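# Remove empty cartridge from sealant gun, leave both on table

## Task

Pull the spent cartridge out of the sealant gun and set it down on the table top; the gun must end up resting on the table itself, not leaning on or lying across any other object; then state that the job is finished.

## Robot and tools

Robot: two six-joint arms, left_arm and right_arm, each ending in a parallel two-finger gripper. The fingers point along the gripper's own +z axis and close along its y axis. The reported end_effector_position is the point between the finger pads, just under 1 cm behind the tips. Nominal bases: left_arm at about (-0.033, +0.356, 0) m, right_arm at about (-0.046, -0.270, 0) m in the scene frame.

Frames: the scene frame has its origin at table-top height midway between the nominal bases, +z up, +x out over the table, +y toward left_arm (arm names do not match image left/right). Reported positions, quaternions (wxyz), velocities and absolute targets use the scene frame. Motion offsets are instead measured along the axes of each arm's own current Hand target.

execute_actions(actions, cameras): actions is a list of actions; each action is a table of up to 15 rows, one row per 1/30 s control step; a short table repeats its final row to fill 15 steps. Every row has exactly 14 numbers in [-1, 1]: left_arm dx, dy, dz, rx, ry, rz, opening, then right_arm's seven in the same order, always both arms. dx..rz are an offset (not a pose) from that arm's Hand target as it stood when the action began, in the Hand target's own axes; all rows of one action count from that same start, and the next action starts from the new Hand target, so repeating an offset keeps moving. Scale: 1.0 = 0.6 m for dx, dy, dz and 180 degrees for the rotation vector rx, ry, rz. Sending six zeros re-requests the current Hand target. Opening is absolute: +1 fully open (pad gap about 87 mm), +0.5 about 69 mm, 0 about 43 mm, -0.5 about 18 mm, -1 closed. A 0 in the opening slot is a real command, so resend the present value to leave a gripper alone. An empty actions list returns state and all camera images; cameras picks views by name, ["all"] or [].

move(target, speed, blend, opening_speed, blocking, cameras): drives each gripper in a straight line. target is one 14-number row (same layout and scale, offsets from the Hand target in its own axes) or up to 15 such rows, each still counted from the same starting Hand target, not from the previous row. speed is m/s, 0.002 to 2.9, default 0.25 (turn rate up to twice that in rad/s), one value or one per row. blend in metres rounds corners between rows; 0 stops at each. opening_speed (at least 0.2 per second on the -1..+1 scale) ramps the fingers. blocking=false returns after about 0.5 s while the move continues. Moves last 0.5 to 10 s, do not avoid obstacles or the other arm, and lag or overshoot more at high speed. The result adds a move: line: done (within 10 mm and 2 degrees), off_target, moving, held or fault, plus limits such as paced (command clipped) or held (steps withheld). Neither done nor off_target tells you about contact.

wait(seconds 0 to 10): lets time pass holding last commands. stop: brakes a running move. zoom_image(camera, region [x0, y0, x1, y1] pixels, at most 504 by 504): enlarges part of the newest image of cam_head_left, cam_head_right, cam_high, cam_low, cam_left_wrist or cam_right_wrist (all 672x504). read_manual gives only licence text. finished_scene(scene) ends the scene irreversibly; call it with the scene number once the goal holds.

Reading results: Hand target is the last commanded pose after clipping; the gripper often stops short of it, and only a new command (even all zeros) pulls it further; add the missing distance as an offset if needed. grip_measured is on the opening scale; to hold a part, command about 0.04 below the reading at first contact for full force. Readings may be off by about 1 mm. Joint torques include gravity and friction; joints 1-3 wrap at ±28 N m. Joint velocities 'within noise' means at rest. Orientation commands are clipped to 40 degrees from the measured orientation each step. Long reach brings sag, tilt and position errors of a few cm; check pose after each move and correct tilt. Wrist cameras may lag while moving; fixed cameras may be shifted by a few degrees and millimetres from the given calibration.

Avoid: dropping the cartridge or gun, letting go of moving parts, anything falling off the table, fast impacts with the table or fixtures, squeezing the other arm's fingers or bumping the arms or wrist cameras together (can fail the scene), strain on camera cables, paths passing near an arm's own base (go around it), and long stretched-out holds or pushes at unreachable poses, which heat motors: 75 °C warns, 90 °C folds that arm out of use, 100 °C makes it fall. To end a push, command the target back past the gripper. Loose objects may occasionally be nudged by outside disturbances. Smooth, efficient motion is preferred.

Each tool is called after "Call:" as name(argument=value, ...) on one line, values as JSON.

## Session

Call:
execute_actions(actions=[])

Scene clock: 0.00 s.
left_arm: end_effector_position=(+0.2769, +0.3830, +0.2381) grip_measured=+0.968 end_effector_quat_wxyz=(+0.368, -0.245, +0.897, +0.018) | right_arm: end_effector_position=(+0.2456, -0.1756, +0.2204) grip_measured=+1.000 end_effector_quat_wxyz=(+0.380, -0.028, +0.914, +0.141)
Joint positions: left_arm=[0.018 1.24 1.346 -0.942 -0.19 -0.424 0.984] | right_arm=[0.233 1.129 1.152 -0.766 -0.13 0.207 1]
Joint velocities: within noise
Joint torques (N m): no reading
Motor temperatures (°C): left_arm=[29 37 33 29 27 30 29] | right_arm=[29 37 35 27 29 27 28]
Heat: left arm: 37 °C; right arm: 37 °C.
Hand target: left_arm +0.2787, +0.3832, +0.2453; +0.379, -0.245, +0.892, +0.016 | right_arm +0.2448, -0.1758, +0.2219; +0.380, -0.028, +0.914, +0.141
Tool commands: left_gripper/opening=+1.0 right_gripper/opening=+1.0
camera_calibration:
cam_left_wrist: T_world_to_cam=[[0.451899, -0.878397, 0.155581, 0.171232], [-0.89173, -0.439993, 0.105945, 0.416304], [-0.0246067, -0.186613, -0.982125, 0.458485], [0, 0, 0, 1]] pos_world=[0.305133, 0.41914, 0.379544]
cam_right_wrist: T_world_to_cam=[[0.172022, -0.952445, -0.251508, -0.154455], [-0.978527, -0.194641, 0.0678158, 0.209967], [-0.113545, 0.234442, -0.965476, 0.426527], [0, 0, 0, 1]] pos_world=[0.280458, -0.206237, 0.358716]

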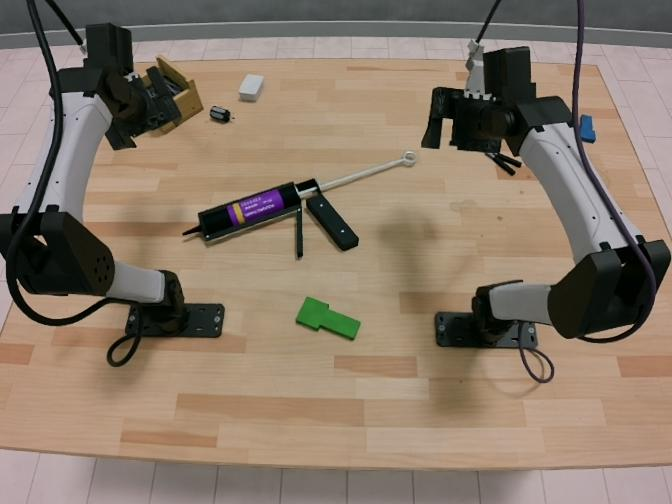

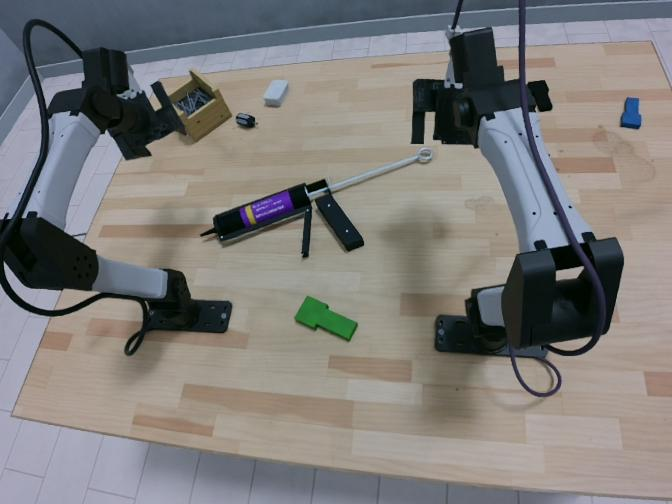

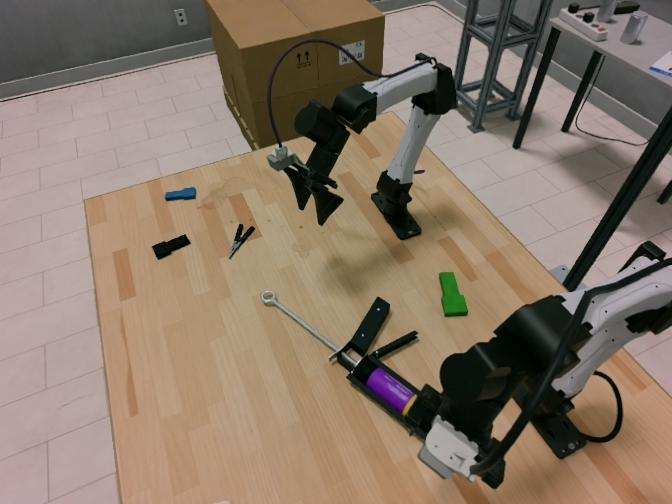

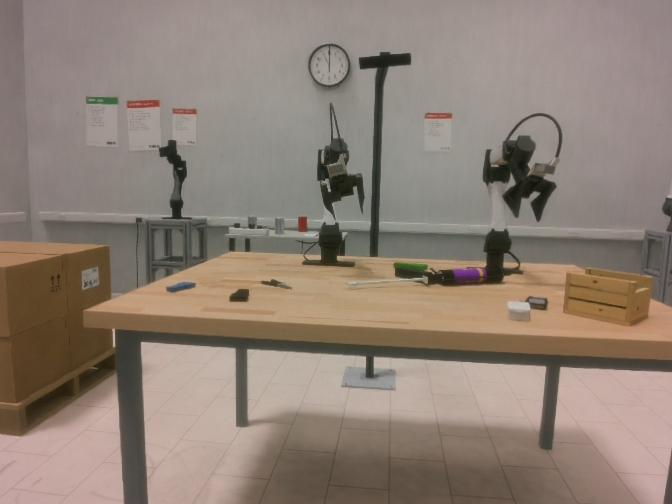

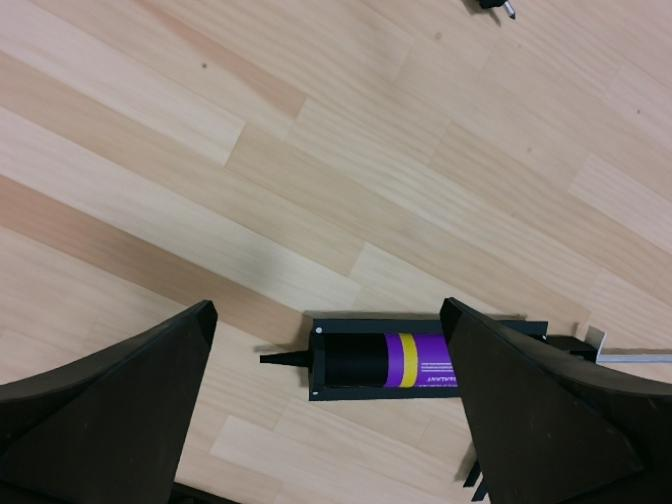

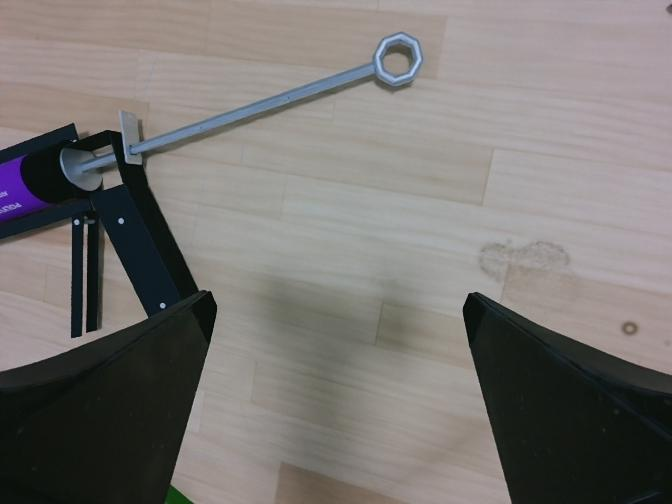

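Call:
move(target=[0.3025,-0.257,0.058,0.162,0.226,0.509,1,0,-0.15,0,0,0,0,1], speed=0.4, cameras=["cam_left_wrist","cam_head_left"])

Scene clock: 14.50 s.
left_arm: end_effector_position=(+0.2607, +0.1805, +0.1182) grip_measured=+0.968 end_effector_quat_wxyz=(+0.000, +0.542, +0.841, +0.003) | right_arm: end_effector_position=(+0.2594, -0.2625, +0.2065) grip_measured=+1.000 end_effector_quat_wxyz=(+0.387, -0.025, +0.912, +0.134)
Joint positions: left_arm=[-0.622 1.979 1.786 -1.377 -0.007 0.541 0.984] | right_arm=[-0.171 1.172 1.13 -0.766 -0.404 -0.084 1]
Joint torques (N m): left_arm=[0.18 -7.09 7.97 0.13 0.13 0.16] | right_arm=[-0.58 -3.1 5.6 1.72 -0.56 -0.13]
Heat: left arm: 38 °C; right arm: 37 °C.
Hand target: left_arm +0.2635, +0.1777, +0.1207; +0.001, +0.548, +0.837, +0.000 | right_arm +0.2591, -0.2621, +0.2007; +0.380, -0.028, +0.914, +0.141
Off the commanded pose: left_arm 0.005 m, 1 deg | right_arm 0.006 m, 1 deg.
move: done
camera_calibration:
cam_left_wrist: T_world_to_cam=[[-0.908463, -0.417965, -0.000437, 0.309222], [-0.275111, 0.597177, 0.753454, -0.0990582], [-0.314656, 0.684606, -0.6575, 0.182417], [0, 0, 0, 1]] pos_world=[0.311063, 0.0635156, 0.19471]
Images, in order (width x height): cam_head_left 672x504, cam_left_wrist 672x504.

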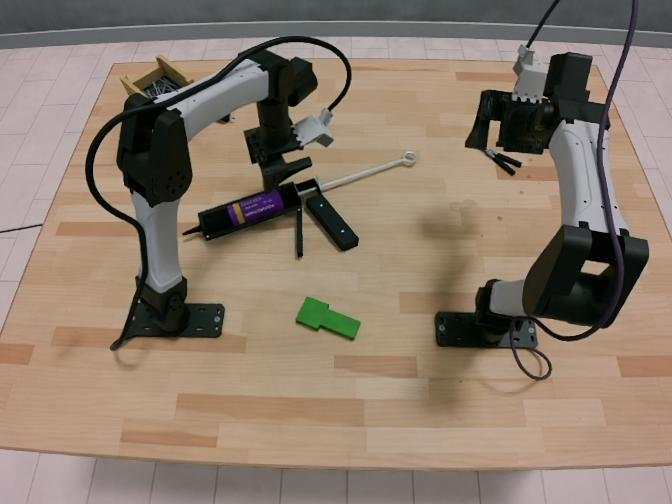

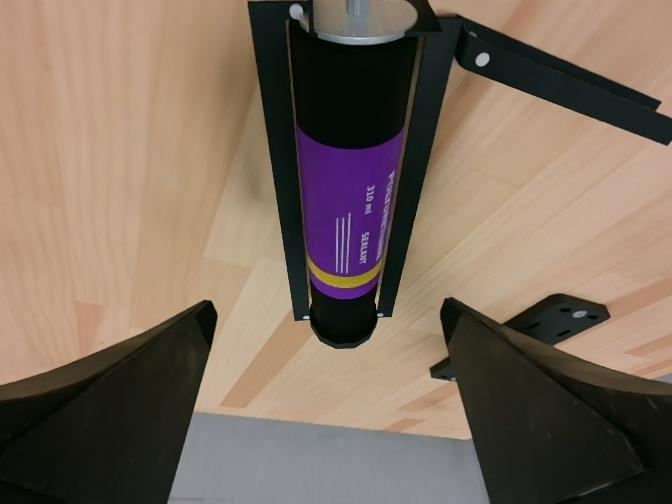

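Call:
move(target=[[-0.011,-0.016,0.145,0,0,0,1,0,0,0,0,0,0,1],[-0.011,-0.016,0.145,0,0,0,-0.1,0,0,0,0,0,0,1]], speed=0.2, opening_speed=1.2, cameras=["cam_left_wrist"])

Call:
zoom_image(camera="cam_left_wrist", region=[200, 40, 500, 265])

Scene clock: 22.43 s.
left_arm: end_effector_position=(+0.2595, +0.1710, +0.0380) grip_measured=+0.286 end_effector_quat_wxyz=(+0.002, +0.551, +0.834, +0.005) | right_arm: end_effector_position=(+0.2594, -0.2625, +0.2065) grip_measured=+1.000 end_effector_quat_wxyz=(+0.387, -0.025, +0.912, +0.134)
Joint positions: left_arm=[-0.648 2.024 1.53 -1.073 -0.01 0.538 0.643] | right_arm=[-0.171 1.172 1.13 -0.766 -0.404 -0.084 1]
Joint torques (N m): left_arm=[-0.16 -7.69 4.82 0.42 0.17 -0.14] | right_arm=[-0.58 -3.08 5.6 1.72 -0.56 -0.12]
Heat: left arm: 40 °C; right arm: 37 °C.
Hand target: left_arm +0.2575, +0.1678, +0.0338; +0.001, +0.548, +0.837, +0.000 | right_arm +0.2591, -0.2622, +0.2007; +0.380, -0.028, +0.914, +0.141
Off the commanded pose: left_arm 0.006 m, 1 deg | right_arm 0.006 m, 1 deg.
move: done
camera_calibration:
cam_left_wrist: T_world_to_cam=[[-0.917777, -0.397057, -0.00555525, 0.303211], [-0.265473, 0.603103, 0.75219, -0.0366718], [-0.295312, 0.691818, -0.658922, 0.129674], [0, 0, 0, 1]] pos_world=[0.306839, 0.0527982, 0.114714]
Images, in order (width x height): cam_left_wrist 672x504.

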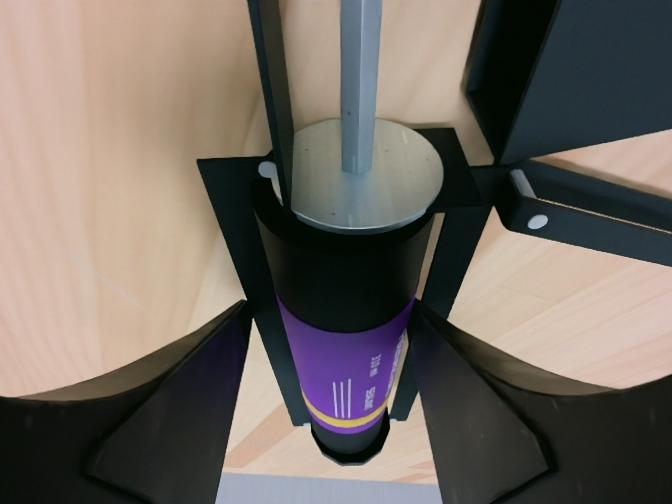

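Scaled by 1.680.

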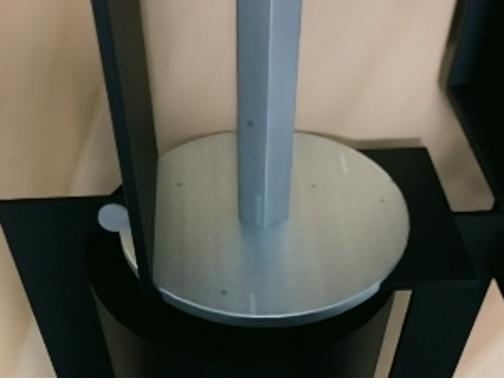

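Call:
move(target=[[0,0,0,0,0,0,0.9,0,0,0,0,0,0,1],[0,-0.007,-0.012,0,0,0,0.9,0,0,0,0,0,0,1],[0,-0.007,-0.012,0,0,0,-0.1,0,0,0,0,0,0,1]], speed=0.1, opening_speed=1.2, cameras=["cam_left_wrist"])

Scene clock: 28.23 s.
left_arm: end_effector_position=(+0.2572, +0.1683, +0.0380) grip_measured=+0.285 end_effector_quat_wxyz=(+0.002, +0.551, +0.834, +0.005) | right_arm: end_effector_position=(+0.2594, -0.2625, +0.2065) grip_measured=+1.000 end_effector_quat_wxyz=(+0.387, -0.025, +0.912, +0.134)
Joint positions: left_arm=[-0.657 2.024 1.53 -1.073 -0.01 0.528 0.643] | right_arm=[-0.171 1.172 1.13 -0.766 -0.404 -0.084 1]
Joint torques (N m): left_arm=[-0.18 -8.84 5.46 0.17 0.16 -0.14] | right_arm=[-0.57 -3.08 5.6 1.73 -0.56 -0.12]
Motor temperatures (°C): left_arm=[29 42 36 29 27 30 29] | right_arm=[29 37 37 29 29 27 28]
Heat: left arm: 42 °C; right arm: 37 °C.
Hand target: left_arm +0.2536, +0.1661, +0.0410; +0.001, +0.548, +0.837, +0.000 | right_arm +0.2591, -0.2622, +0.2007; +0.380, -0.028, +0.914, +0.141
Off the commanded pose: left_arm 0.005 m, 1 deg | right_arm 0.006 m, 1 deg.
move: done
camera_calibration:
cam_left_wrist: T_world_to_cam=[[-0.917644, -0.397374, -0.0048299, 0.300013], [-0.265051, 0.602927, 0.752481, -0.03578], [-0.296105, 0.69179, -0.658597, 0.131097], [0, 0, 0, 1]] pos_world=[0.30464, 0.0500984, 0.114713]
Images, in order (width x height): cam_left_wrist 672x504.

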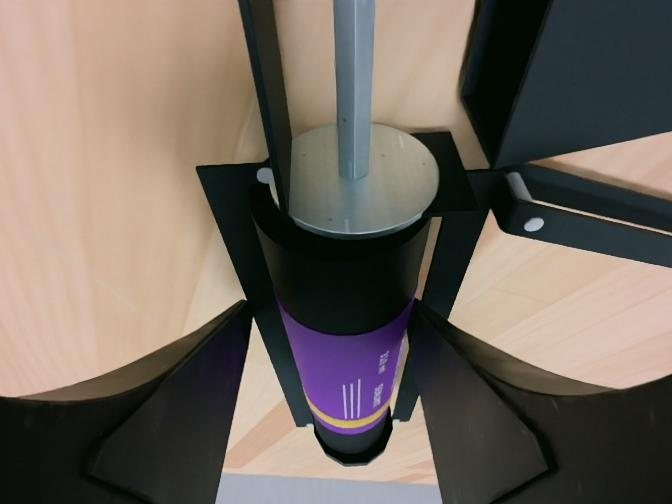

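Call:
move(target=[[0,0,0,0,0,0,0.9,0,0,0,0,0,0,1],[0,0,-0.05,0,0,0,0.9,0,0,0,0,0,0,1],[0,0,0.003,0,0,0,0.9,0,0,0,0,0,0,1],[0,0,0.003,0,0,0,-0.1,0,0,0,0,0,0,1]], speed=0.15, opening_speed=1.2, cameras=["cam_left_wrist"])

Scene clock: 34.40 s.
left_arm: end_effector_position=(+0.2525, +0.1684, +0.0397) grip_measured=+0.026 end_effector_quat_wxyz=(-0.007, +0.551, +0.834, +0.000) | right_arm: end_effector_position=(+0.2594, -0.2625, +0.2065) grip_measured=+1.000 end_effector_quat_wxyz=(+0.387, -0.025, +0.912, +0.134)
Joint positions: left_arm=[-0.66 2.024 1.536 -1.095 0 0.525 0.513] | right_arm=[-0.171 1.172 1.13 -0.766 -0.404 -0.084 1]
Joint torques (N m): left_arm=[0.01 -8.66 4.57 0.47 0.07 -0.11] | right_arm=[-0.57 -3.1 5.6 1.73 -0.56 -0.12]
Heat: left arm: 44 °C; right arm: 37 °C.
Hand target: left_arm +0.2536, +0.1661, +0.0391; +0.001, +0.548, +0.837, +0.000 | right_arm +0.2591, -0.2622, +0.2007; +0.380, -0.028, +0.914, +0.141
Off the commanded pose: left_arm 0.003 m, 1 deg | right_arm 0.006 m, 1 deg.
move: done
camera_calibration:
cam_left_wrist: T_world_to_cam=[[-0.917548, -0.397443, 0.0120583, 0.295078], [-0.25051, 0.601353, 0.758696, -0.0419486], [-0.30879, 0.693119, -0.651333, 0.133463], [0, 0, 0, 1]] pos_world=[0.301452, 0.0499972, 0.115197]
Images, in order (width x height): cam_left_wrist 672x504.

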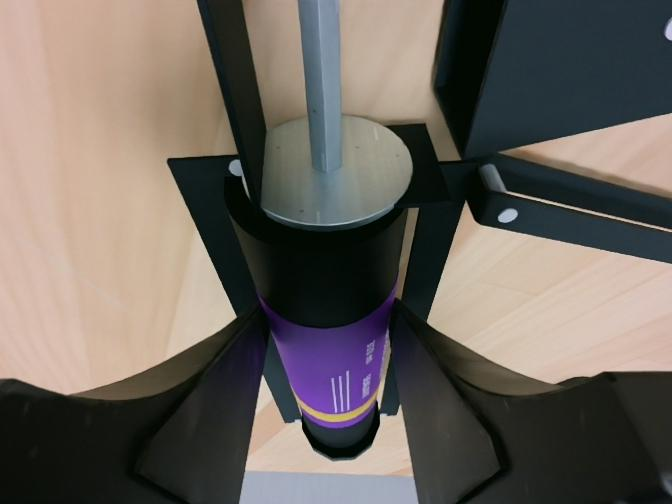

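Call:
move(target=[[0,0,-0.03,0,-0.042,0,-0.1,0,0,0,0,0,0,1],[0.005,0,-0.075,0,-0.083,0,-0.1,0,0,0,0,0,0,1]], speed=0.1, blend=[0.01,0], cameras=["cam_left_wrist","cam_low"])

Scene clock: 39.20 s.
left_arm: end_effector_position=(+0.2496, +0.1722, +0.0734) grip_measured=+0.026 end_effector_quat_wxyz=(+0.084, +0.540, +0.835, -0.064) | right_arm: end_effector_position=(+0.2594, -0.2625, +0.2065) grip_measured=+1.000 end_effector_quat_wxyz=(+0.387, -0.025, +0.912, +0.134)
Joint positions: left_arm=[-0.593 1.804 1.39 -0.988 0.128 0.562 0.513] | right_arm=[-0.171 1.172 1.13 -0.766 -0.404 -0.084 1]
Joint torques (N m): left_arm=[0.46 -10.11 4.79 0.86 0.28 0.1] | right_arm=[-0.58 -3.08 5.6 1.72 -0.56 -0.12]
Heat: left arm: 45 °C; right arm: 37 °C.
Hand target: left_arm +0.2524, +0.1690, +0.0841; +0.109, +0.543, +0.830, -0.071 | right_arm +0.2591, -0.2622, +0.2007; +0.380, -0.028, +0.914, +0.141
Off the commanded pose: left_arm 0.012 m, 3 deg | right_arm 0.006 m, 1 deg.
move: off_target (left_arm)
camera_calibration:
cam_left_wrist: T_world_to_cam=[[-0.91084, -0.412086, 0.0235819, 0.293488], [-0.318019, 0.737048, 0.596343, -0.0651772], [-0.263125, 0.535673, -0.802384, 0.178692], [0, 0, 0, 1]] pos_world=[0.293612, 0.0732605, 0.175327]
Images, in order (width x height): cam_low 672x504, cam_left_wrist 672x504.

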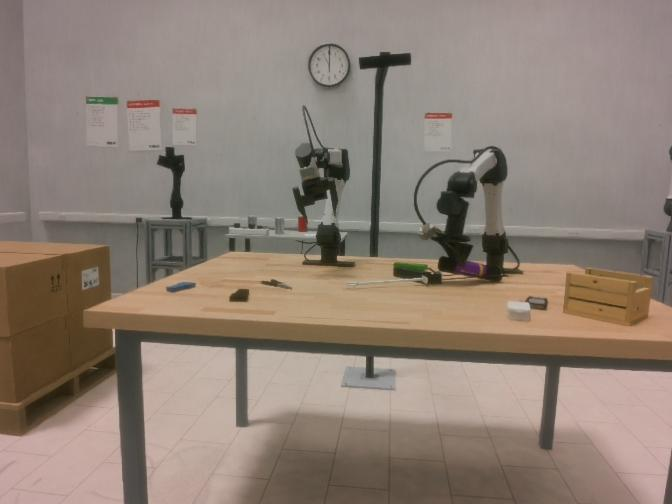

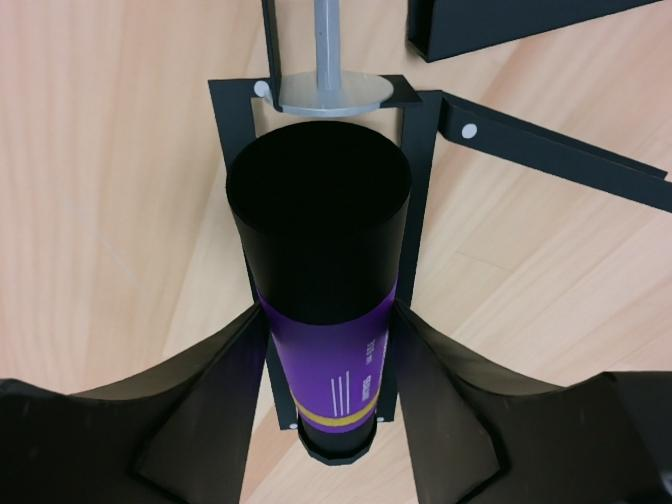

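Call:
move(target=[[-0.014,0,-0.057,0,-0.067,0,-0.1,0,0,0,0,0,0,1],[-0.177,0,-0.092,0,-0.067,0,-0.1,0,0,0,0,0,0,1],[-0.203,0,-0.189,0,-0.067,0,-0.1,0,0,0,0,0,0,1],[-0.036,0.211,-0.104,0,0.083,0,-0.1,0,0,0,0,0,0,1],[0.008,0.211,0.060,0,0.083,0,-0.1,0,0,0,0,0,0,1]], speed=[0.12,0.14,0.2,0.22,0.14], blend=[0.005,0.005,0.02,0.02,0], cameras=["cam_left_wrist","cam_low","cam_head_left"])

Call:
zoom_image(camera="cam_low", region=[380, 220, 580, 320])

Scene clock: 65.17 s.
left_arm: end_effector_position=(+0.3666, +0.2145, +0.0467) grip_measured=-0.100 end_effector_quat_wxyz=(-0.008, +0.542, +0.840, -0.005) | right_arm: end_effector_position=(+0.2594, -0.2625, +0.2065) grip_measured=+1.000 end_effector_quat_wxyz=(+0.387, -0.025, +0.912, +0.134)
Joint positions: left_arm=[-0.42 2.351 2.089 -1.326 0.008 0.743 0.45] | right_arm=[-0.171 1.172 1.13 -0.766 -0.404 -0.084 1]
Joint torques (N m): left_arm=[0.27 -11.22 4.57 0.42 -0.01 0.15] | right_arm=[-0.58 -3.1 5.6 1.72 -0.56 -0.12]
Motor temperatures (°C): left_arm=[29 47 36 29 27 30 30] | right_arm=[29 37 38 30 29 27 28]
Heat: left arm: 47 °C; right arm: 38 °C.
Hand target: left_arm +0.3702, +0.2154, +0.0482; +0.001, +0.548, +0.837, +0.000 | right_arm +0.2591, -0.2622, +0.2007; +0.380, -0.028, +0.914, +0.141
Off the commanded pose: left_arm 0.004 m, 1 deg | right_arm 0.006 m, 1 deg.
move: done
camera_calibration:
cam_left_wrist: T_world_to_cam=[[-0.908472, -0.417331, 0.0226832, 0.418435], [-0.25778, 0.602218, 0.755568, -0.0438249], [-0.328982, 0.680564, -0.654678, 0.15149], [0, 0, 0, 1]] pos_world=[0.418676, 0.0979191, 0.122798]
Images, in order (width x height): cam_head_left 672x504, cam_low 672x504, cam_left_wrist 672x504.

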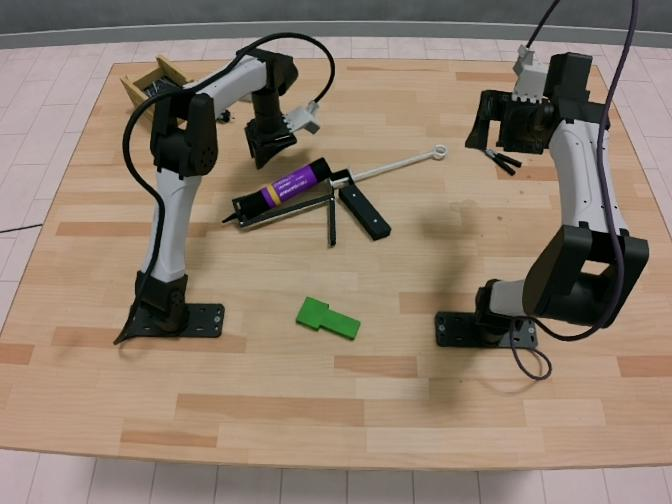

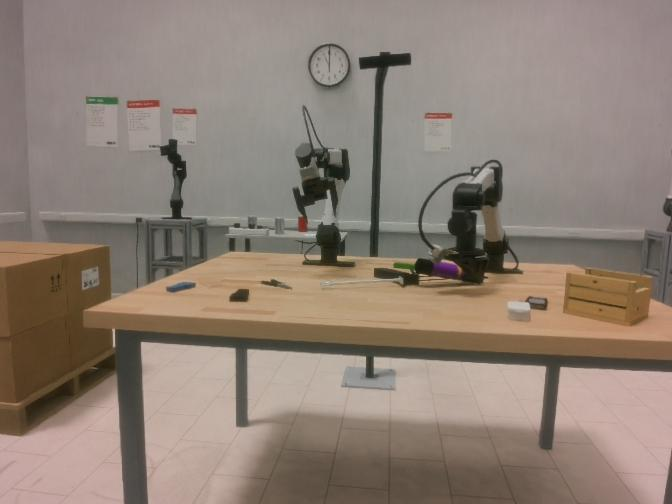

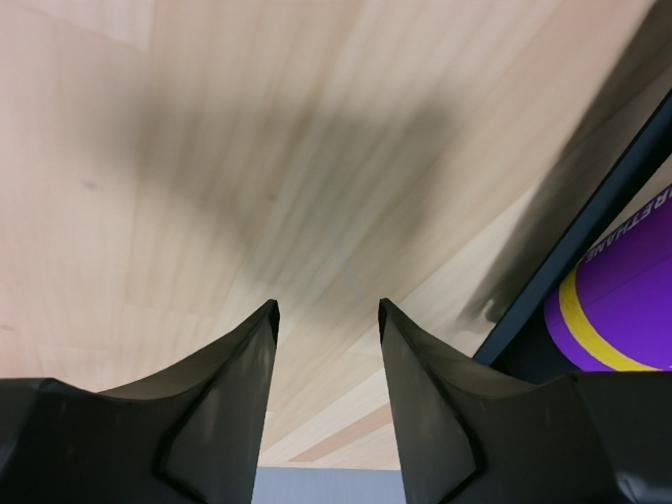

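Scaled by 2.520.

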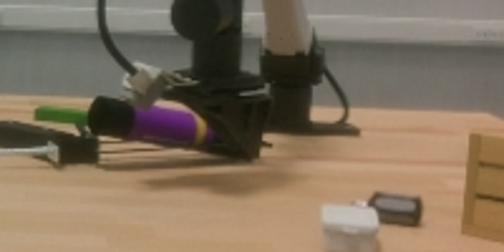

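Call:
move(target=[[0,0,-0.19,0,0,0,0.9,0,0,0,0,0,0,1],[-0.083,-0.163,-0.18,0,0,0,0.9,0,0,0,0,0,0,1]], speed=0.25, blend=[0.03,0], cameras=["cam_left_wrist","cam_high"])

Call:
zoom_image(camera="cam_high", region=[270, 260, 470, 440])

Scene clock: 71.70 s.
left_arm: end_effector_position=(+0.3052, +0.1256, +0.1351) grip_measured=+0.900 end_effector_quat_wxyz=(+0.030, +0.557, +0.830, +0.000) | right_arm: end_effector_position=(+0.2594, -0.2625, +0.2065) grip_measured=+1.000 end_effector_quat_wxyz=(+0.387, -0.025, +0.912, +0.134)
Joint positions: left_arm=[-0.669 2.251 2.282 -1.541 -0.004 0.531 0.95] | right_arm=[-0.171 1.172 1.13 -0.766 -0.404 -0.084 1]
Joint torques (N m): left_arm=[0.49 -14.17 4.56 0.27 0.05 -0.15] | right_arm=[-0.58 -3.08 5.6 1.72 -0.56 -0.12]
Heat: left arm: 50 °C; right arm: 38 °C.
Hand target: left_arm +0.3004, +0.1306, +0.1561; +0.001, +0.548, +0.837, +0.000 | right_arm +0.2591, -0.2622, +0.2007; +0.380, -0.028, +0.914, +0.141
Off the commanded pose: left_arm 0.022 m, 4 deg | right_arm 0.006 m, 1 deg.
joint sent to its limit (left arm) — joint 4 (wrist pitch), lower limit. The joint targets are off in orientation, not in position.
move: off_target (left_arm)
camera_calibration:
cam_left_wrist: T_world_to_cam=[[-0.922929, -0.38388, -0.0289577, 0.330709], [-0.286836, 0.635542, 0.716806, -0.0629811], [-0.256764, 0.669867, -0.696671, 0.234625], [0, 0, 0, 1]] pos_world=[0.347399, 0.00981229, 0.218178]
Images, in order (width x height): cam_high 672x504, cam_left_wrist 672x504.

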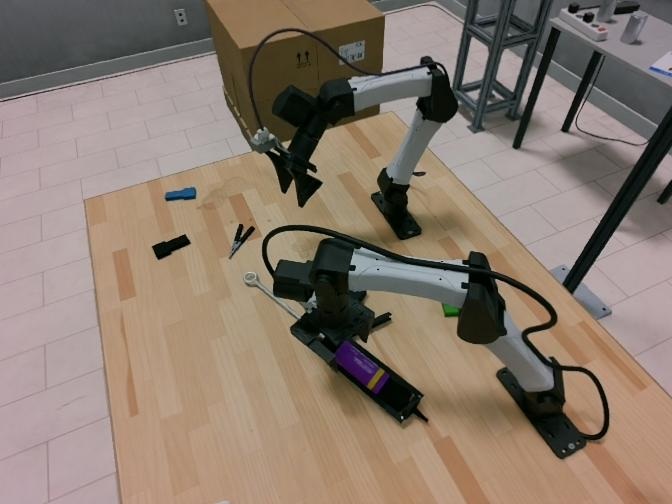

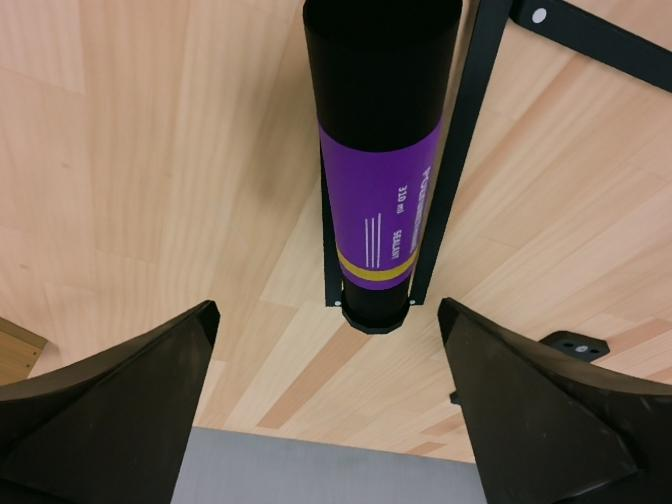

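Scaled by 2.520.

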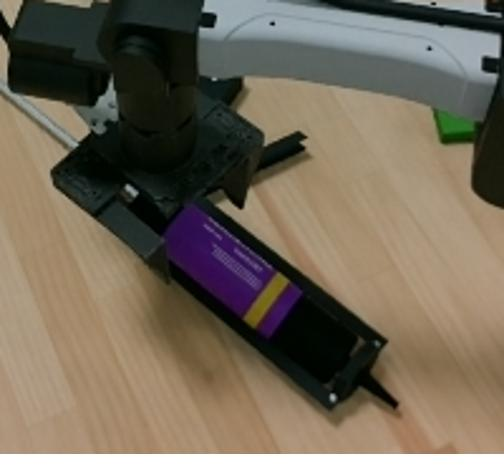

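Call:
move(target=[[-0.042,-0.033,0.09,0,-0.06,-0.014,0.9,0,0,0,0,0,0,1],[-0.042,-0.033,0.188,0,-0.06,-0.014,0.9,0,0,0,0,0,0,1],[-0.042,-0.033,0.188,0,-0.06,-0.014,-0.1,0,0,0,0,0,0,1]], speed=0.2, opening_speed=1.2, blend=[0.02,0,0], cameras=["cam_left_wrist","cam_low"])

Call:
zoom_image(camera="cam_low", region=[380, 220, 580, 320])

Scene clock: 81.90 s.
left_arm: end_effector_position=(+0.2814, +0.1103, +0.0239) grip_measured=+0.712 end_effector_quat_wxyz=(+0.030, +0.532, +0.845, -0.046) | right_arm: end_effector_position=(+0.2594, -0.2625, +0.2065) grip_measured=+1.000 end_effector_quat_wxyz=(+0.387, -0.025, +0.912, +0.134)
Joint positions: left_arm=[-0.688 2.185 1.733 -1.049 0.085 0.449 0.856] | right_arm=[-0.171 1.172 1.13 -0.766 -0.404 -0.084 1]
Joint torques (N m): left_arm=[-0.02 -13.93 4.92 0.99 0.11 -0.15] | right_arm=[-0.58 -3.08 5.59 1.72 -0.56 -0.12]
Motor temperatures (°C): left_arm=[29 54 36 29 27 30 29] | right_arm=[29 36 38 31 29 27 28]
Heat: left arm: 54 °C; right arm: 38 °C.
Hand target: left_arm +0.2925, +0.0995, +0.0435; +0.080, +0.527, +0.845, -0.052 | right_arm +0.2591, -0.2622, +0.2007; +0.380, -0.028, +0.914, +0.141
Off the commanded pose: left_arm 0.025 m, 6 deg | right_arm 0.006 m, 1 deg.
move: off_target (left_arm); target 3's new opening was sent with left_arm's hand 0.025 m and 6 deg from that target
camera_calibration:
cam_left_wrist: T_world_to_cam=[[-0.89902, -0.43483, 0.0518307, 0.296673], [-0.286848, 0.674188, 0.68058, 0.016227], [-0.33088, 0.596987, -0.730839, 0.191048], [0, 0, 0, 1]] pos_world=[0.334584, 0.00400889, 0.113205]
Images, in order (width x height): cam_low 672x504, cam_left_wrist 672x504.

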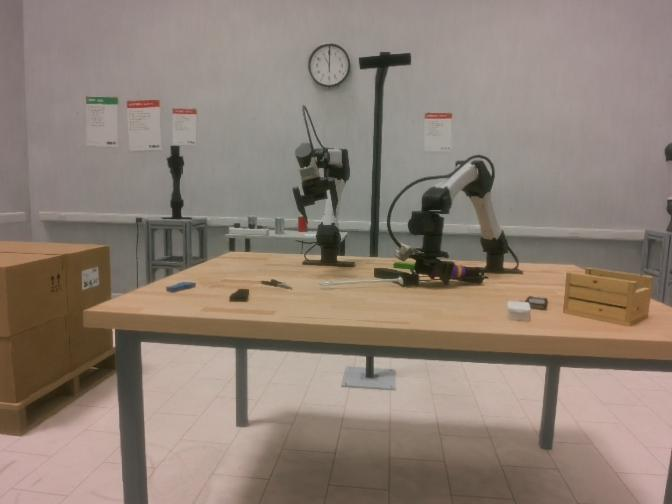

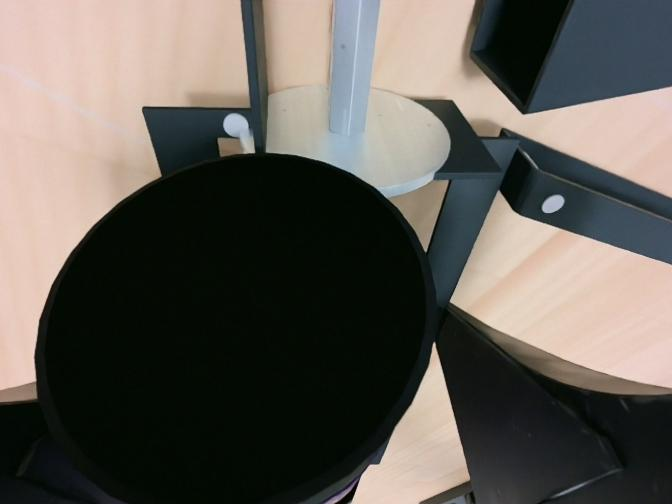

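Scaled by 2.520.

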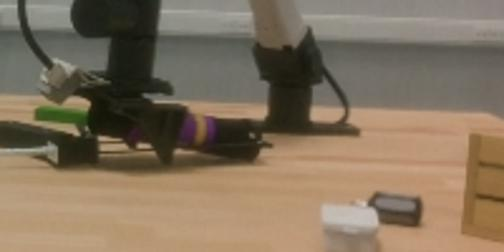

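Call:
move(target=[[0,0,0,0,0,0,1,0,0,0,0,0,0,1],[0,0.012,-0.09,0,0,0,1,0,0,0,0,0,0,1]], speed=0.12, opening_speed=1.5, cameras=["cam_left_wrist"])

Scene clock: 87.20 s.
left_arm: end_effector_position=(+0.2892, +0.1143, +0.0726) grip_measured=+0.968 end_effector_quat_wxyz=(+0.051, +0.523, +0.849, -0.048) | right_arm: end_effector_position=(+0.2594, -0.2625, +0.2065) grip_measured=+1.000 end_effector_quat_wxyz=(+0.387, -0.025, +0.912, +0.134)
Joint positions: left_arm=[-0.668 2.13 1.844 -1.174 0.085 0.448 0.984] | right_arm=[-0.171 1.172 1.13 -0.766 -0.404 -0.084 1]
Joint torques (N m): left_arm=[0.47 -12.72 7.95 0.41 0.13 0.13] | right_arm=[-0.59 -3.1 5.6 1.72 -0.56 -0.12]
Motor temperatures (°C): left_arm=[29 55 36 29 27 30 29] | right_arm=[29 36 38 31 29 27 28]
Heat: left arm: 55 °C; right arm: 38 °C.
Hand target: left_arm +0.2947, +0.1118, +0.0965; +0.080, +0.527, +0.845, -0.052 | right_arm +0.2591, -0.2622, +0.2007; +0.380, -0.028, +0.914, +0.141
Off the commanded pose: left_arm 0.025 m, 3 deg | right_arm 0.006 m, 1 deg.
move: off_target (left_arm)
camera_calibration:
cam_left_wrist: T_world_to_cam=[[-0.891286, -0.452147, 0.0342427, 0.303878], [-0.322235, 0.684707, 0.653714, -0.00637854], [-0.319021, 0.571612, -0.755967, 0.228165], [0, 0, 0, 1]] pos_world=[0.341576, 0.0113432, 0.166249]
Images, in order (width x height): cam_left_wrist 672x504.

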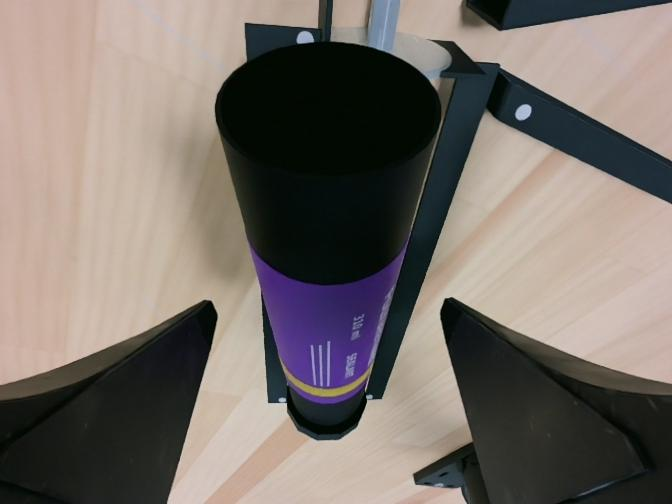

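Call:
move(target=[[0.010,0,0.053,0,0,0,1,0,0,0,0,0,0,1]], speed=0.1, cameras=["cam_left_wrist"])

Scene clock: 90.87 s.
left_arm: end_effector_position=(+0.2902, +0.1135, +0.0527) grip_measured=+0.968 end_effector_quat_wxyz=(+0.057, +0.523, +0.849, -0.048) | right_arm: end_effector_position=(+0.2594, -0.2625, +0.2065) grip_measured=+1.000 end_effector_quat_wxyz=(+0.387, -0.025, +0.912, +0.134)
Joint positions: left_arm=[-0.668 2.13 1.766 -1.083 0.085 0.448 0.984] | right_arm=[-0.171 1.172 1.13 -0.766 -0.404 -0.084 1]
Joint torques (N m): left_arm=[0.44 -12.07 4.78 0.75 0.13 0.12] | right_arm=[-0.58 -3.08 5.59 1.72 -0.56 -0.12]
Motor temperatures (°C): left_arm=[29 56 36 29 27 30 29] | right_arm=[29 36 38 31 29 27 28]
Heat: left arm: 56 °C; right arm: 38 °C.
Hand target: left_arm +0.2946, +0.1117, +0.0641; +0.080, +0.527, +0.845, -0.052 | right_arm +0.2591, -0.2622, +0.2007; +0.380, -0.028, +0.914, +0.141
Off the commanded pose: left_arm 0.012 m, 3 deg | right_arm 0.006 m, 1 deg.
move: off_target (left_arm)
camera_calibration:
cam_left_wrist: T_world_to_cam=[[-0.891587, -0.451915, 0.0290748, 0.30551], [-0.328356, 0.68936, 0.645729, 0.00918237], [-0.311858, 0.566177, -0.763013, 0.212806], [0, 0, 0, 1]] pos_world=[0.341769, 0.0112486, 0.147562]
Images, in order (width x height): cam_left_wrist 672x504.

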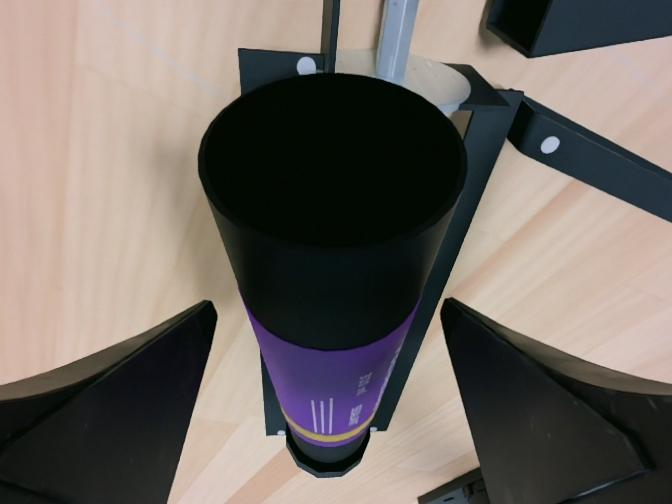

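Call:
move(target=[0,0,0,0,0,0,-0.05,0,0,0,0,0,0,1], opening_speed=1, cameras=["cam_left_wrist"])

Scene clock: 93.23 s.
left_arm: end_effector_position=(+0.2903, +0.1134, +0.0527) grip_measured=+0.053 end_effector_quat_wxyz=(+0.057, +0.523, +0.849, -0.049) | right_arm: end_effector_position=(+0.2594, -0.2625, +0.2065) grip_measured=+1.000 end_effector_quat_wxyz=(+0.387, -0.025, +0.912, +0.134)
Joint positions: left_arm=[-0.668 2.13 1.766 -1.083 0.085 0.448 0.526] | right_arm=[-0.171 1.172 1.13 -0.766 -0.404 -0.084 1]
Joint torques (N m): left_arm=[0.44 -12.07 4.77 0.76 0.13 0.12] | right_arm=[-0.58 -3.08 5.6 1.73 -0.56 -0.12]
Motor temperatures (°C): left_arm=[29 56 36 29 27 30 29] | right_arm=[29 36 38 31 29 27 28]
Heat: left arm: 56 °C; right arm: 38 °C.
Hand target: left_arm +0.2946, +0.1118, +0.0641; +0.080, +0.527, +0.845, -0.052 | right_arm +0.2591, -0.2622, +0.2007; +0.380, -0.028, +0.914, +0.141
Off the commanded pose: left_arm 0.012 m, 3 deg | right_arm 0.006 m, 1 deg.
move: off_target (left_arm)
camera_calibration:
cam_left_wrist: T_world_to_cam=[[-0.891589, -0.451922, 0.0288865, 0.305536], [-0.32855, 0.689452, 0.645531, 0.00921211], [-0.311646, 0.566058, -0.763188, 0.212837], [0, 0, 0, 1]] pos_world=[0.341769, 0.0112487, 0.147662]
Images, in order (width x height): cam_left_wrist 672x504.

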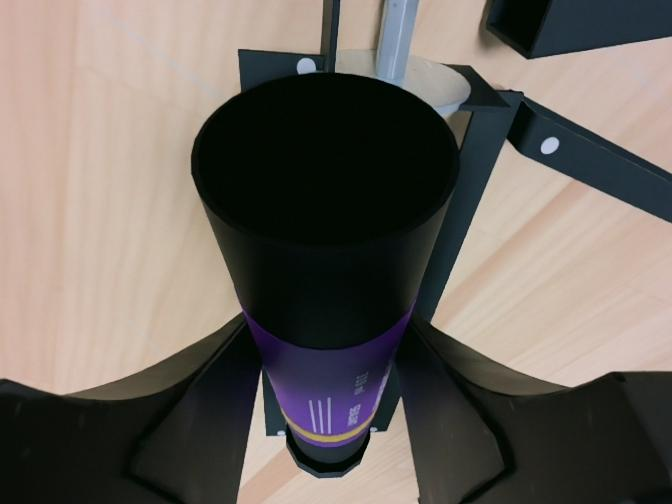

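Call:
move(target=[[0,0,0,0,0,0,0.6,0,0,0,0,0,0,1],[0.003,0,0.014,0,0,0,0.6,0,0,0,0,0,0,1],[0.003,0,0.014,0,0,0,-0.05,0,0,0,0,0,0,1]], opening_speed=1, speed=0.1, cameras=["cam_left_wrist"])

Scene clock: 98.10 s.
left_arm: end_effector_position=(+0.2901, +0.1136, +0.0454) grip_measured=+0.051 end_effector_quat_wxyz=(+0.058, +0.523, +0.849, -0.049) | right_arm: end_effector_position=(+0.2594, -0.2625, +0.2065) grip_measured=+1.000 end_effector_quat_wxyz=(+0.387, -0.025, +0.912, +0.134)
Joint positions: left_arm=[-0.668 2.13 1.736 -1.05 0.085 0.448 0.525] | right_arm=[-0.171 1.172 1.13 -0.766 -0.404 -0.084 1]
Joint torques (N m): left_arm=[0.46 -11.79 4.78 0.76 0.13 0.13] | right_arm=[-0.58 -3.08 5.59 1.72 -0.56 -0.12]
Motor temperatures (°C): left_arm=[29 57 36 29 27 30 29] | right_arm=[29 36 38 31 29 27 28]
Heat: left arm: 57 °C; right arm: 38 °C.
Hand target: left_arm +0.2945, +0.1119, +0.0555; +0.080, +0.527, +0.845, -0.052 | right_arm +0.2591, -0.2622, +0.2007; +0.380, -0.028, +0.914, +0.141
Off the commanded pose: left_arm 0.011 m, 3 deg | right_arm 0.006 m, 1 deg.
move: off_target (left_arm); target 3's new opening was sent with left_arm's hand 0.011 m and 3 deg from that target
camera_calibration:
cam_left_wrist: T_world_to_cam=[[-0.891658, -0.451868, 0.0276026, 0.305722], [-0.33008, 0.690644, 0.643473, 0.0142513], [-0.309829, 0.564647, -0.764971, 0.206772], [0, 0, 0, 1]] pos_world=[0.341367, 0.0115501, 0.140566]
Images, in order (width x height): cam_left_wrist 672x504.

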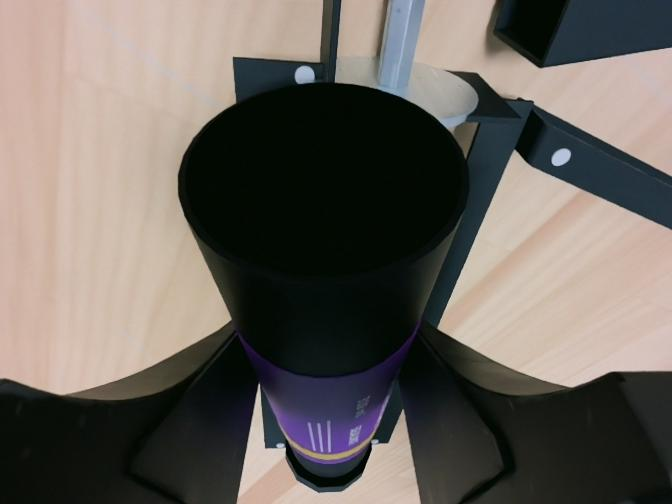

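Call:
move(target=[[0.002,0,-0.094,0,-0.094,0,-0.05,0,0,0,0,0,0,1],[-0.06,0,-0.113,0,-0.094,0,-0.05,0,0,0,0,0,0,1]], speed=0.1, cameras=["cam_left_wrist","cam_low"])

Call:
zoom_image(camera="cam_low", region=[380, 220, 580, 320])

Scene clock: 107.13 s.
left_arm: end_effector_position=(+0.2982, +0.1016, +0.1123) grip_measured=+0.051 end_effector_quat_wxyz=(+0.182, +0.522, +0.825, -0.117) | right_arm: end_effector_position=(+0.2594, -0.2625, +0.2065) grip_measured=+1.000 end_effector_quat_wxyz=(+0.387, -0.025, +0.912, +0.134)
Joint positions: left_arm=[-0.628 1.902 1.639 -0.925 0.214 0.477 0.525] | right_arm=[-0.171 1.172 1.13 -0.766 -0.404 -0.084 1]
Joint torques (N m): left_arm=[0.09 -8.35 10.21 1 0.34 -0.27] | right_arm=[-0.57 -3.1 5.59 1.72 -0.56 -0.12]
Motor temperatures (°C): left_arm=[29 58 36 29 27 30 30] | right_arm=[29 36 38 32 29 27 28]
Heat: left arm: 58 °C; right arm: 38 °C.
Hand target: left_arm +0.3047, +0.0917, +0.1289; +0.203, +0.513, +0.824, -0.129 | right_arm +0.2591, -0.2622, +0.2007; +0.380, -0.028, +0.914, +0.141
Off the commanded pose: left_arm 0.020 m, 3 deg | right_arm 0.006 m, 1 deg.
move: off_target (left_arm)
camera_calibration:
cam_left_wrist: T_world_to_cam=[[-0.902856, -0.429817, 0.0103946, 0.308655], [-0.389933, 0.828782, 0.401339, 0.0131382], [-0.181117, 0.358298, -0.915871, 0.266858], [0, 0, 0, 1]] pos_world=[0.332127, 0.0261618, 0.235927]
Images, in order (width x height): cam_low 672x504, cam_left_wrist 672x504.

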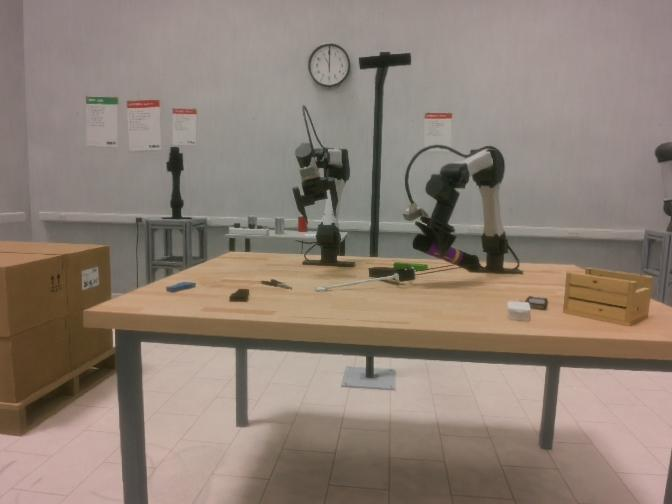

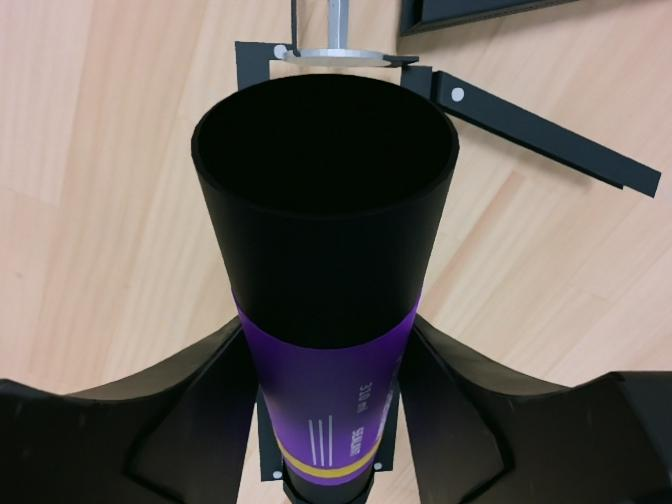

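Scaled by 2.520.

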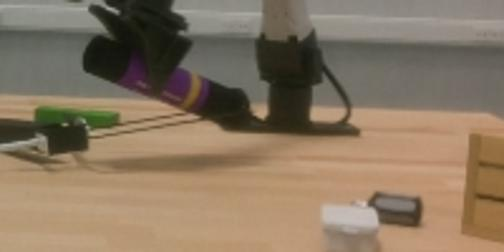

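Call:
move(target=[0.02,0,0.04,0,0.04,0,-0.05,0,0,0,0,0,0,1], speed=0.1, cameras=["cam_right_wrist","cam_low","cam_head_left","cam_head_right"])

Call:
zoom_image(camera="cam_low", region=[380, 220, 580, 320])

Scene clock: 112.03 s.
left_arm: end_effector_position=(+0.2985, +0.0979, +0.0917) grip_measured=+0.051 end_effector_quat_wxyz=(+0.136, +0.524, +0.835, -0.099) | right_arm: end_effector_position=(+0.2594, -0.2625, +0.2065) grip_measured=+1.000 end_effector_quat_wxyz=(+0.387, -0.025, +0.912, +0.134)
Joint positions: left_arm=[-0.649 2.008 1.725 -0.998 0.176 0.464 0.525] | right_arm=[-0.171 1.172 1.13 -0.766 -0.404 -0.084 1]
Joint torques (N m): left_arm=[-0.35 -8.44 9.52 0.8 0.04 -0.16] | right_arm=[-0.58 -3.08 5.59 1.72 -0.56 -0.12]
Motor temperatures (°C): left_arm=[29 57 37 29 27 30 30] | right_arm=[29 36 38 32 29 27 28]
Heat: left arm: 57 °C; right arm: 38 °C.
Hand target: left_arm +0.3049, +0.0912, +0.1020; +0.151, +0.520, +0.835, -0.096 | right_arm +0.2591, -0.2622, +0.2007; +0.380, -0.028, +0.914, +0.141
Off the commanded pose: left_arm 0.014 m, 2 deg | right_arm 0.006 m, 1 deg.
move: off_target (left_arm)
camera_calibration:
cam_right_wrist: T_world_to_cam=[[0.163105, -0.956837, -0.24054, -0.244188], [-0.981709, -0.181664, 0.0569628, 0.214042], [-0.0982016, 0.226849, -0.968966, 0.429686], [0, 0, 0, 1]] pos_world=[0.292151, -0.292238, 0.345422]
Images, in order (width x height): cam_head_left 672x504, cam_head_right 672x504, cam_low 672x504, cam_right_wrist 672x504.

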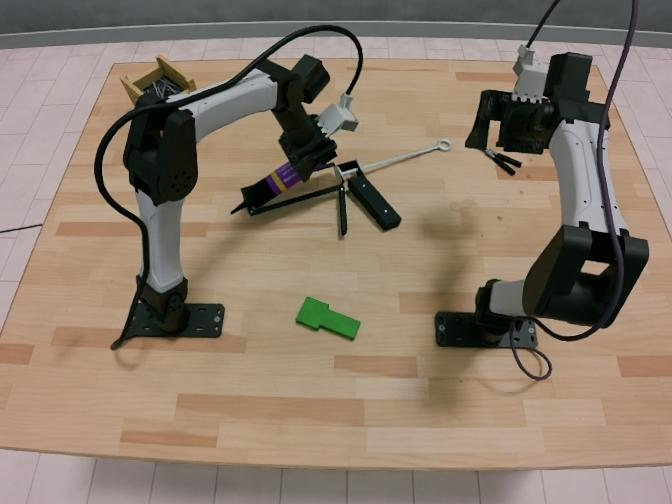

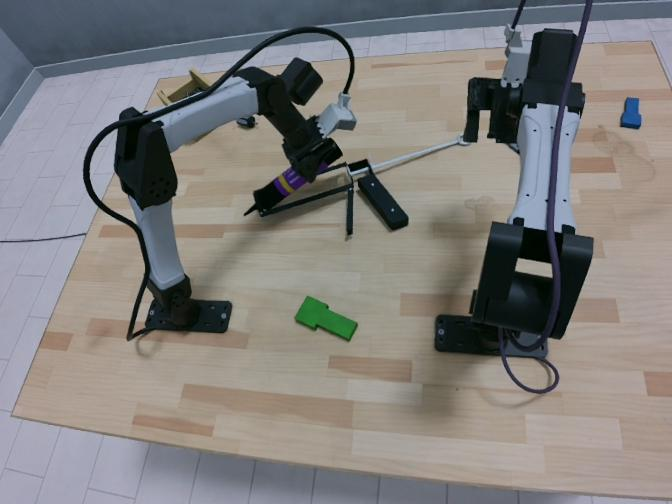

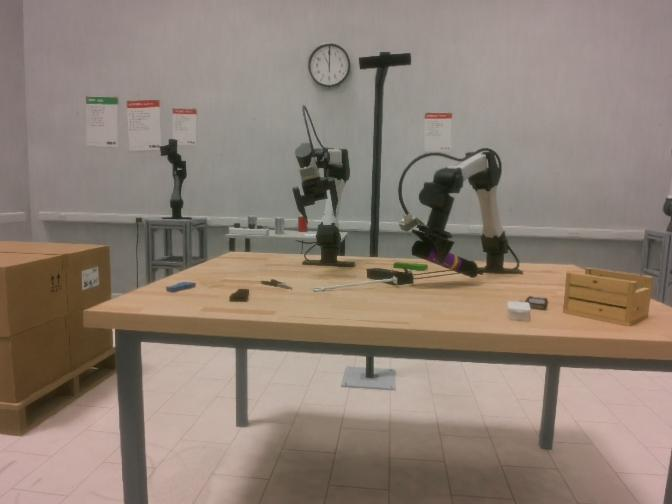

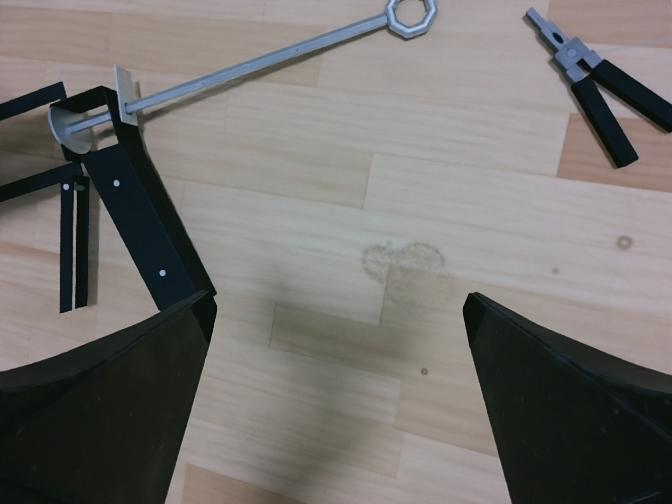

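Scaled by 2.520.

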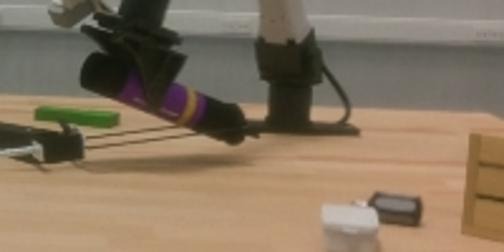

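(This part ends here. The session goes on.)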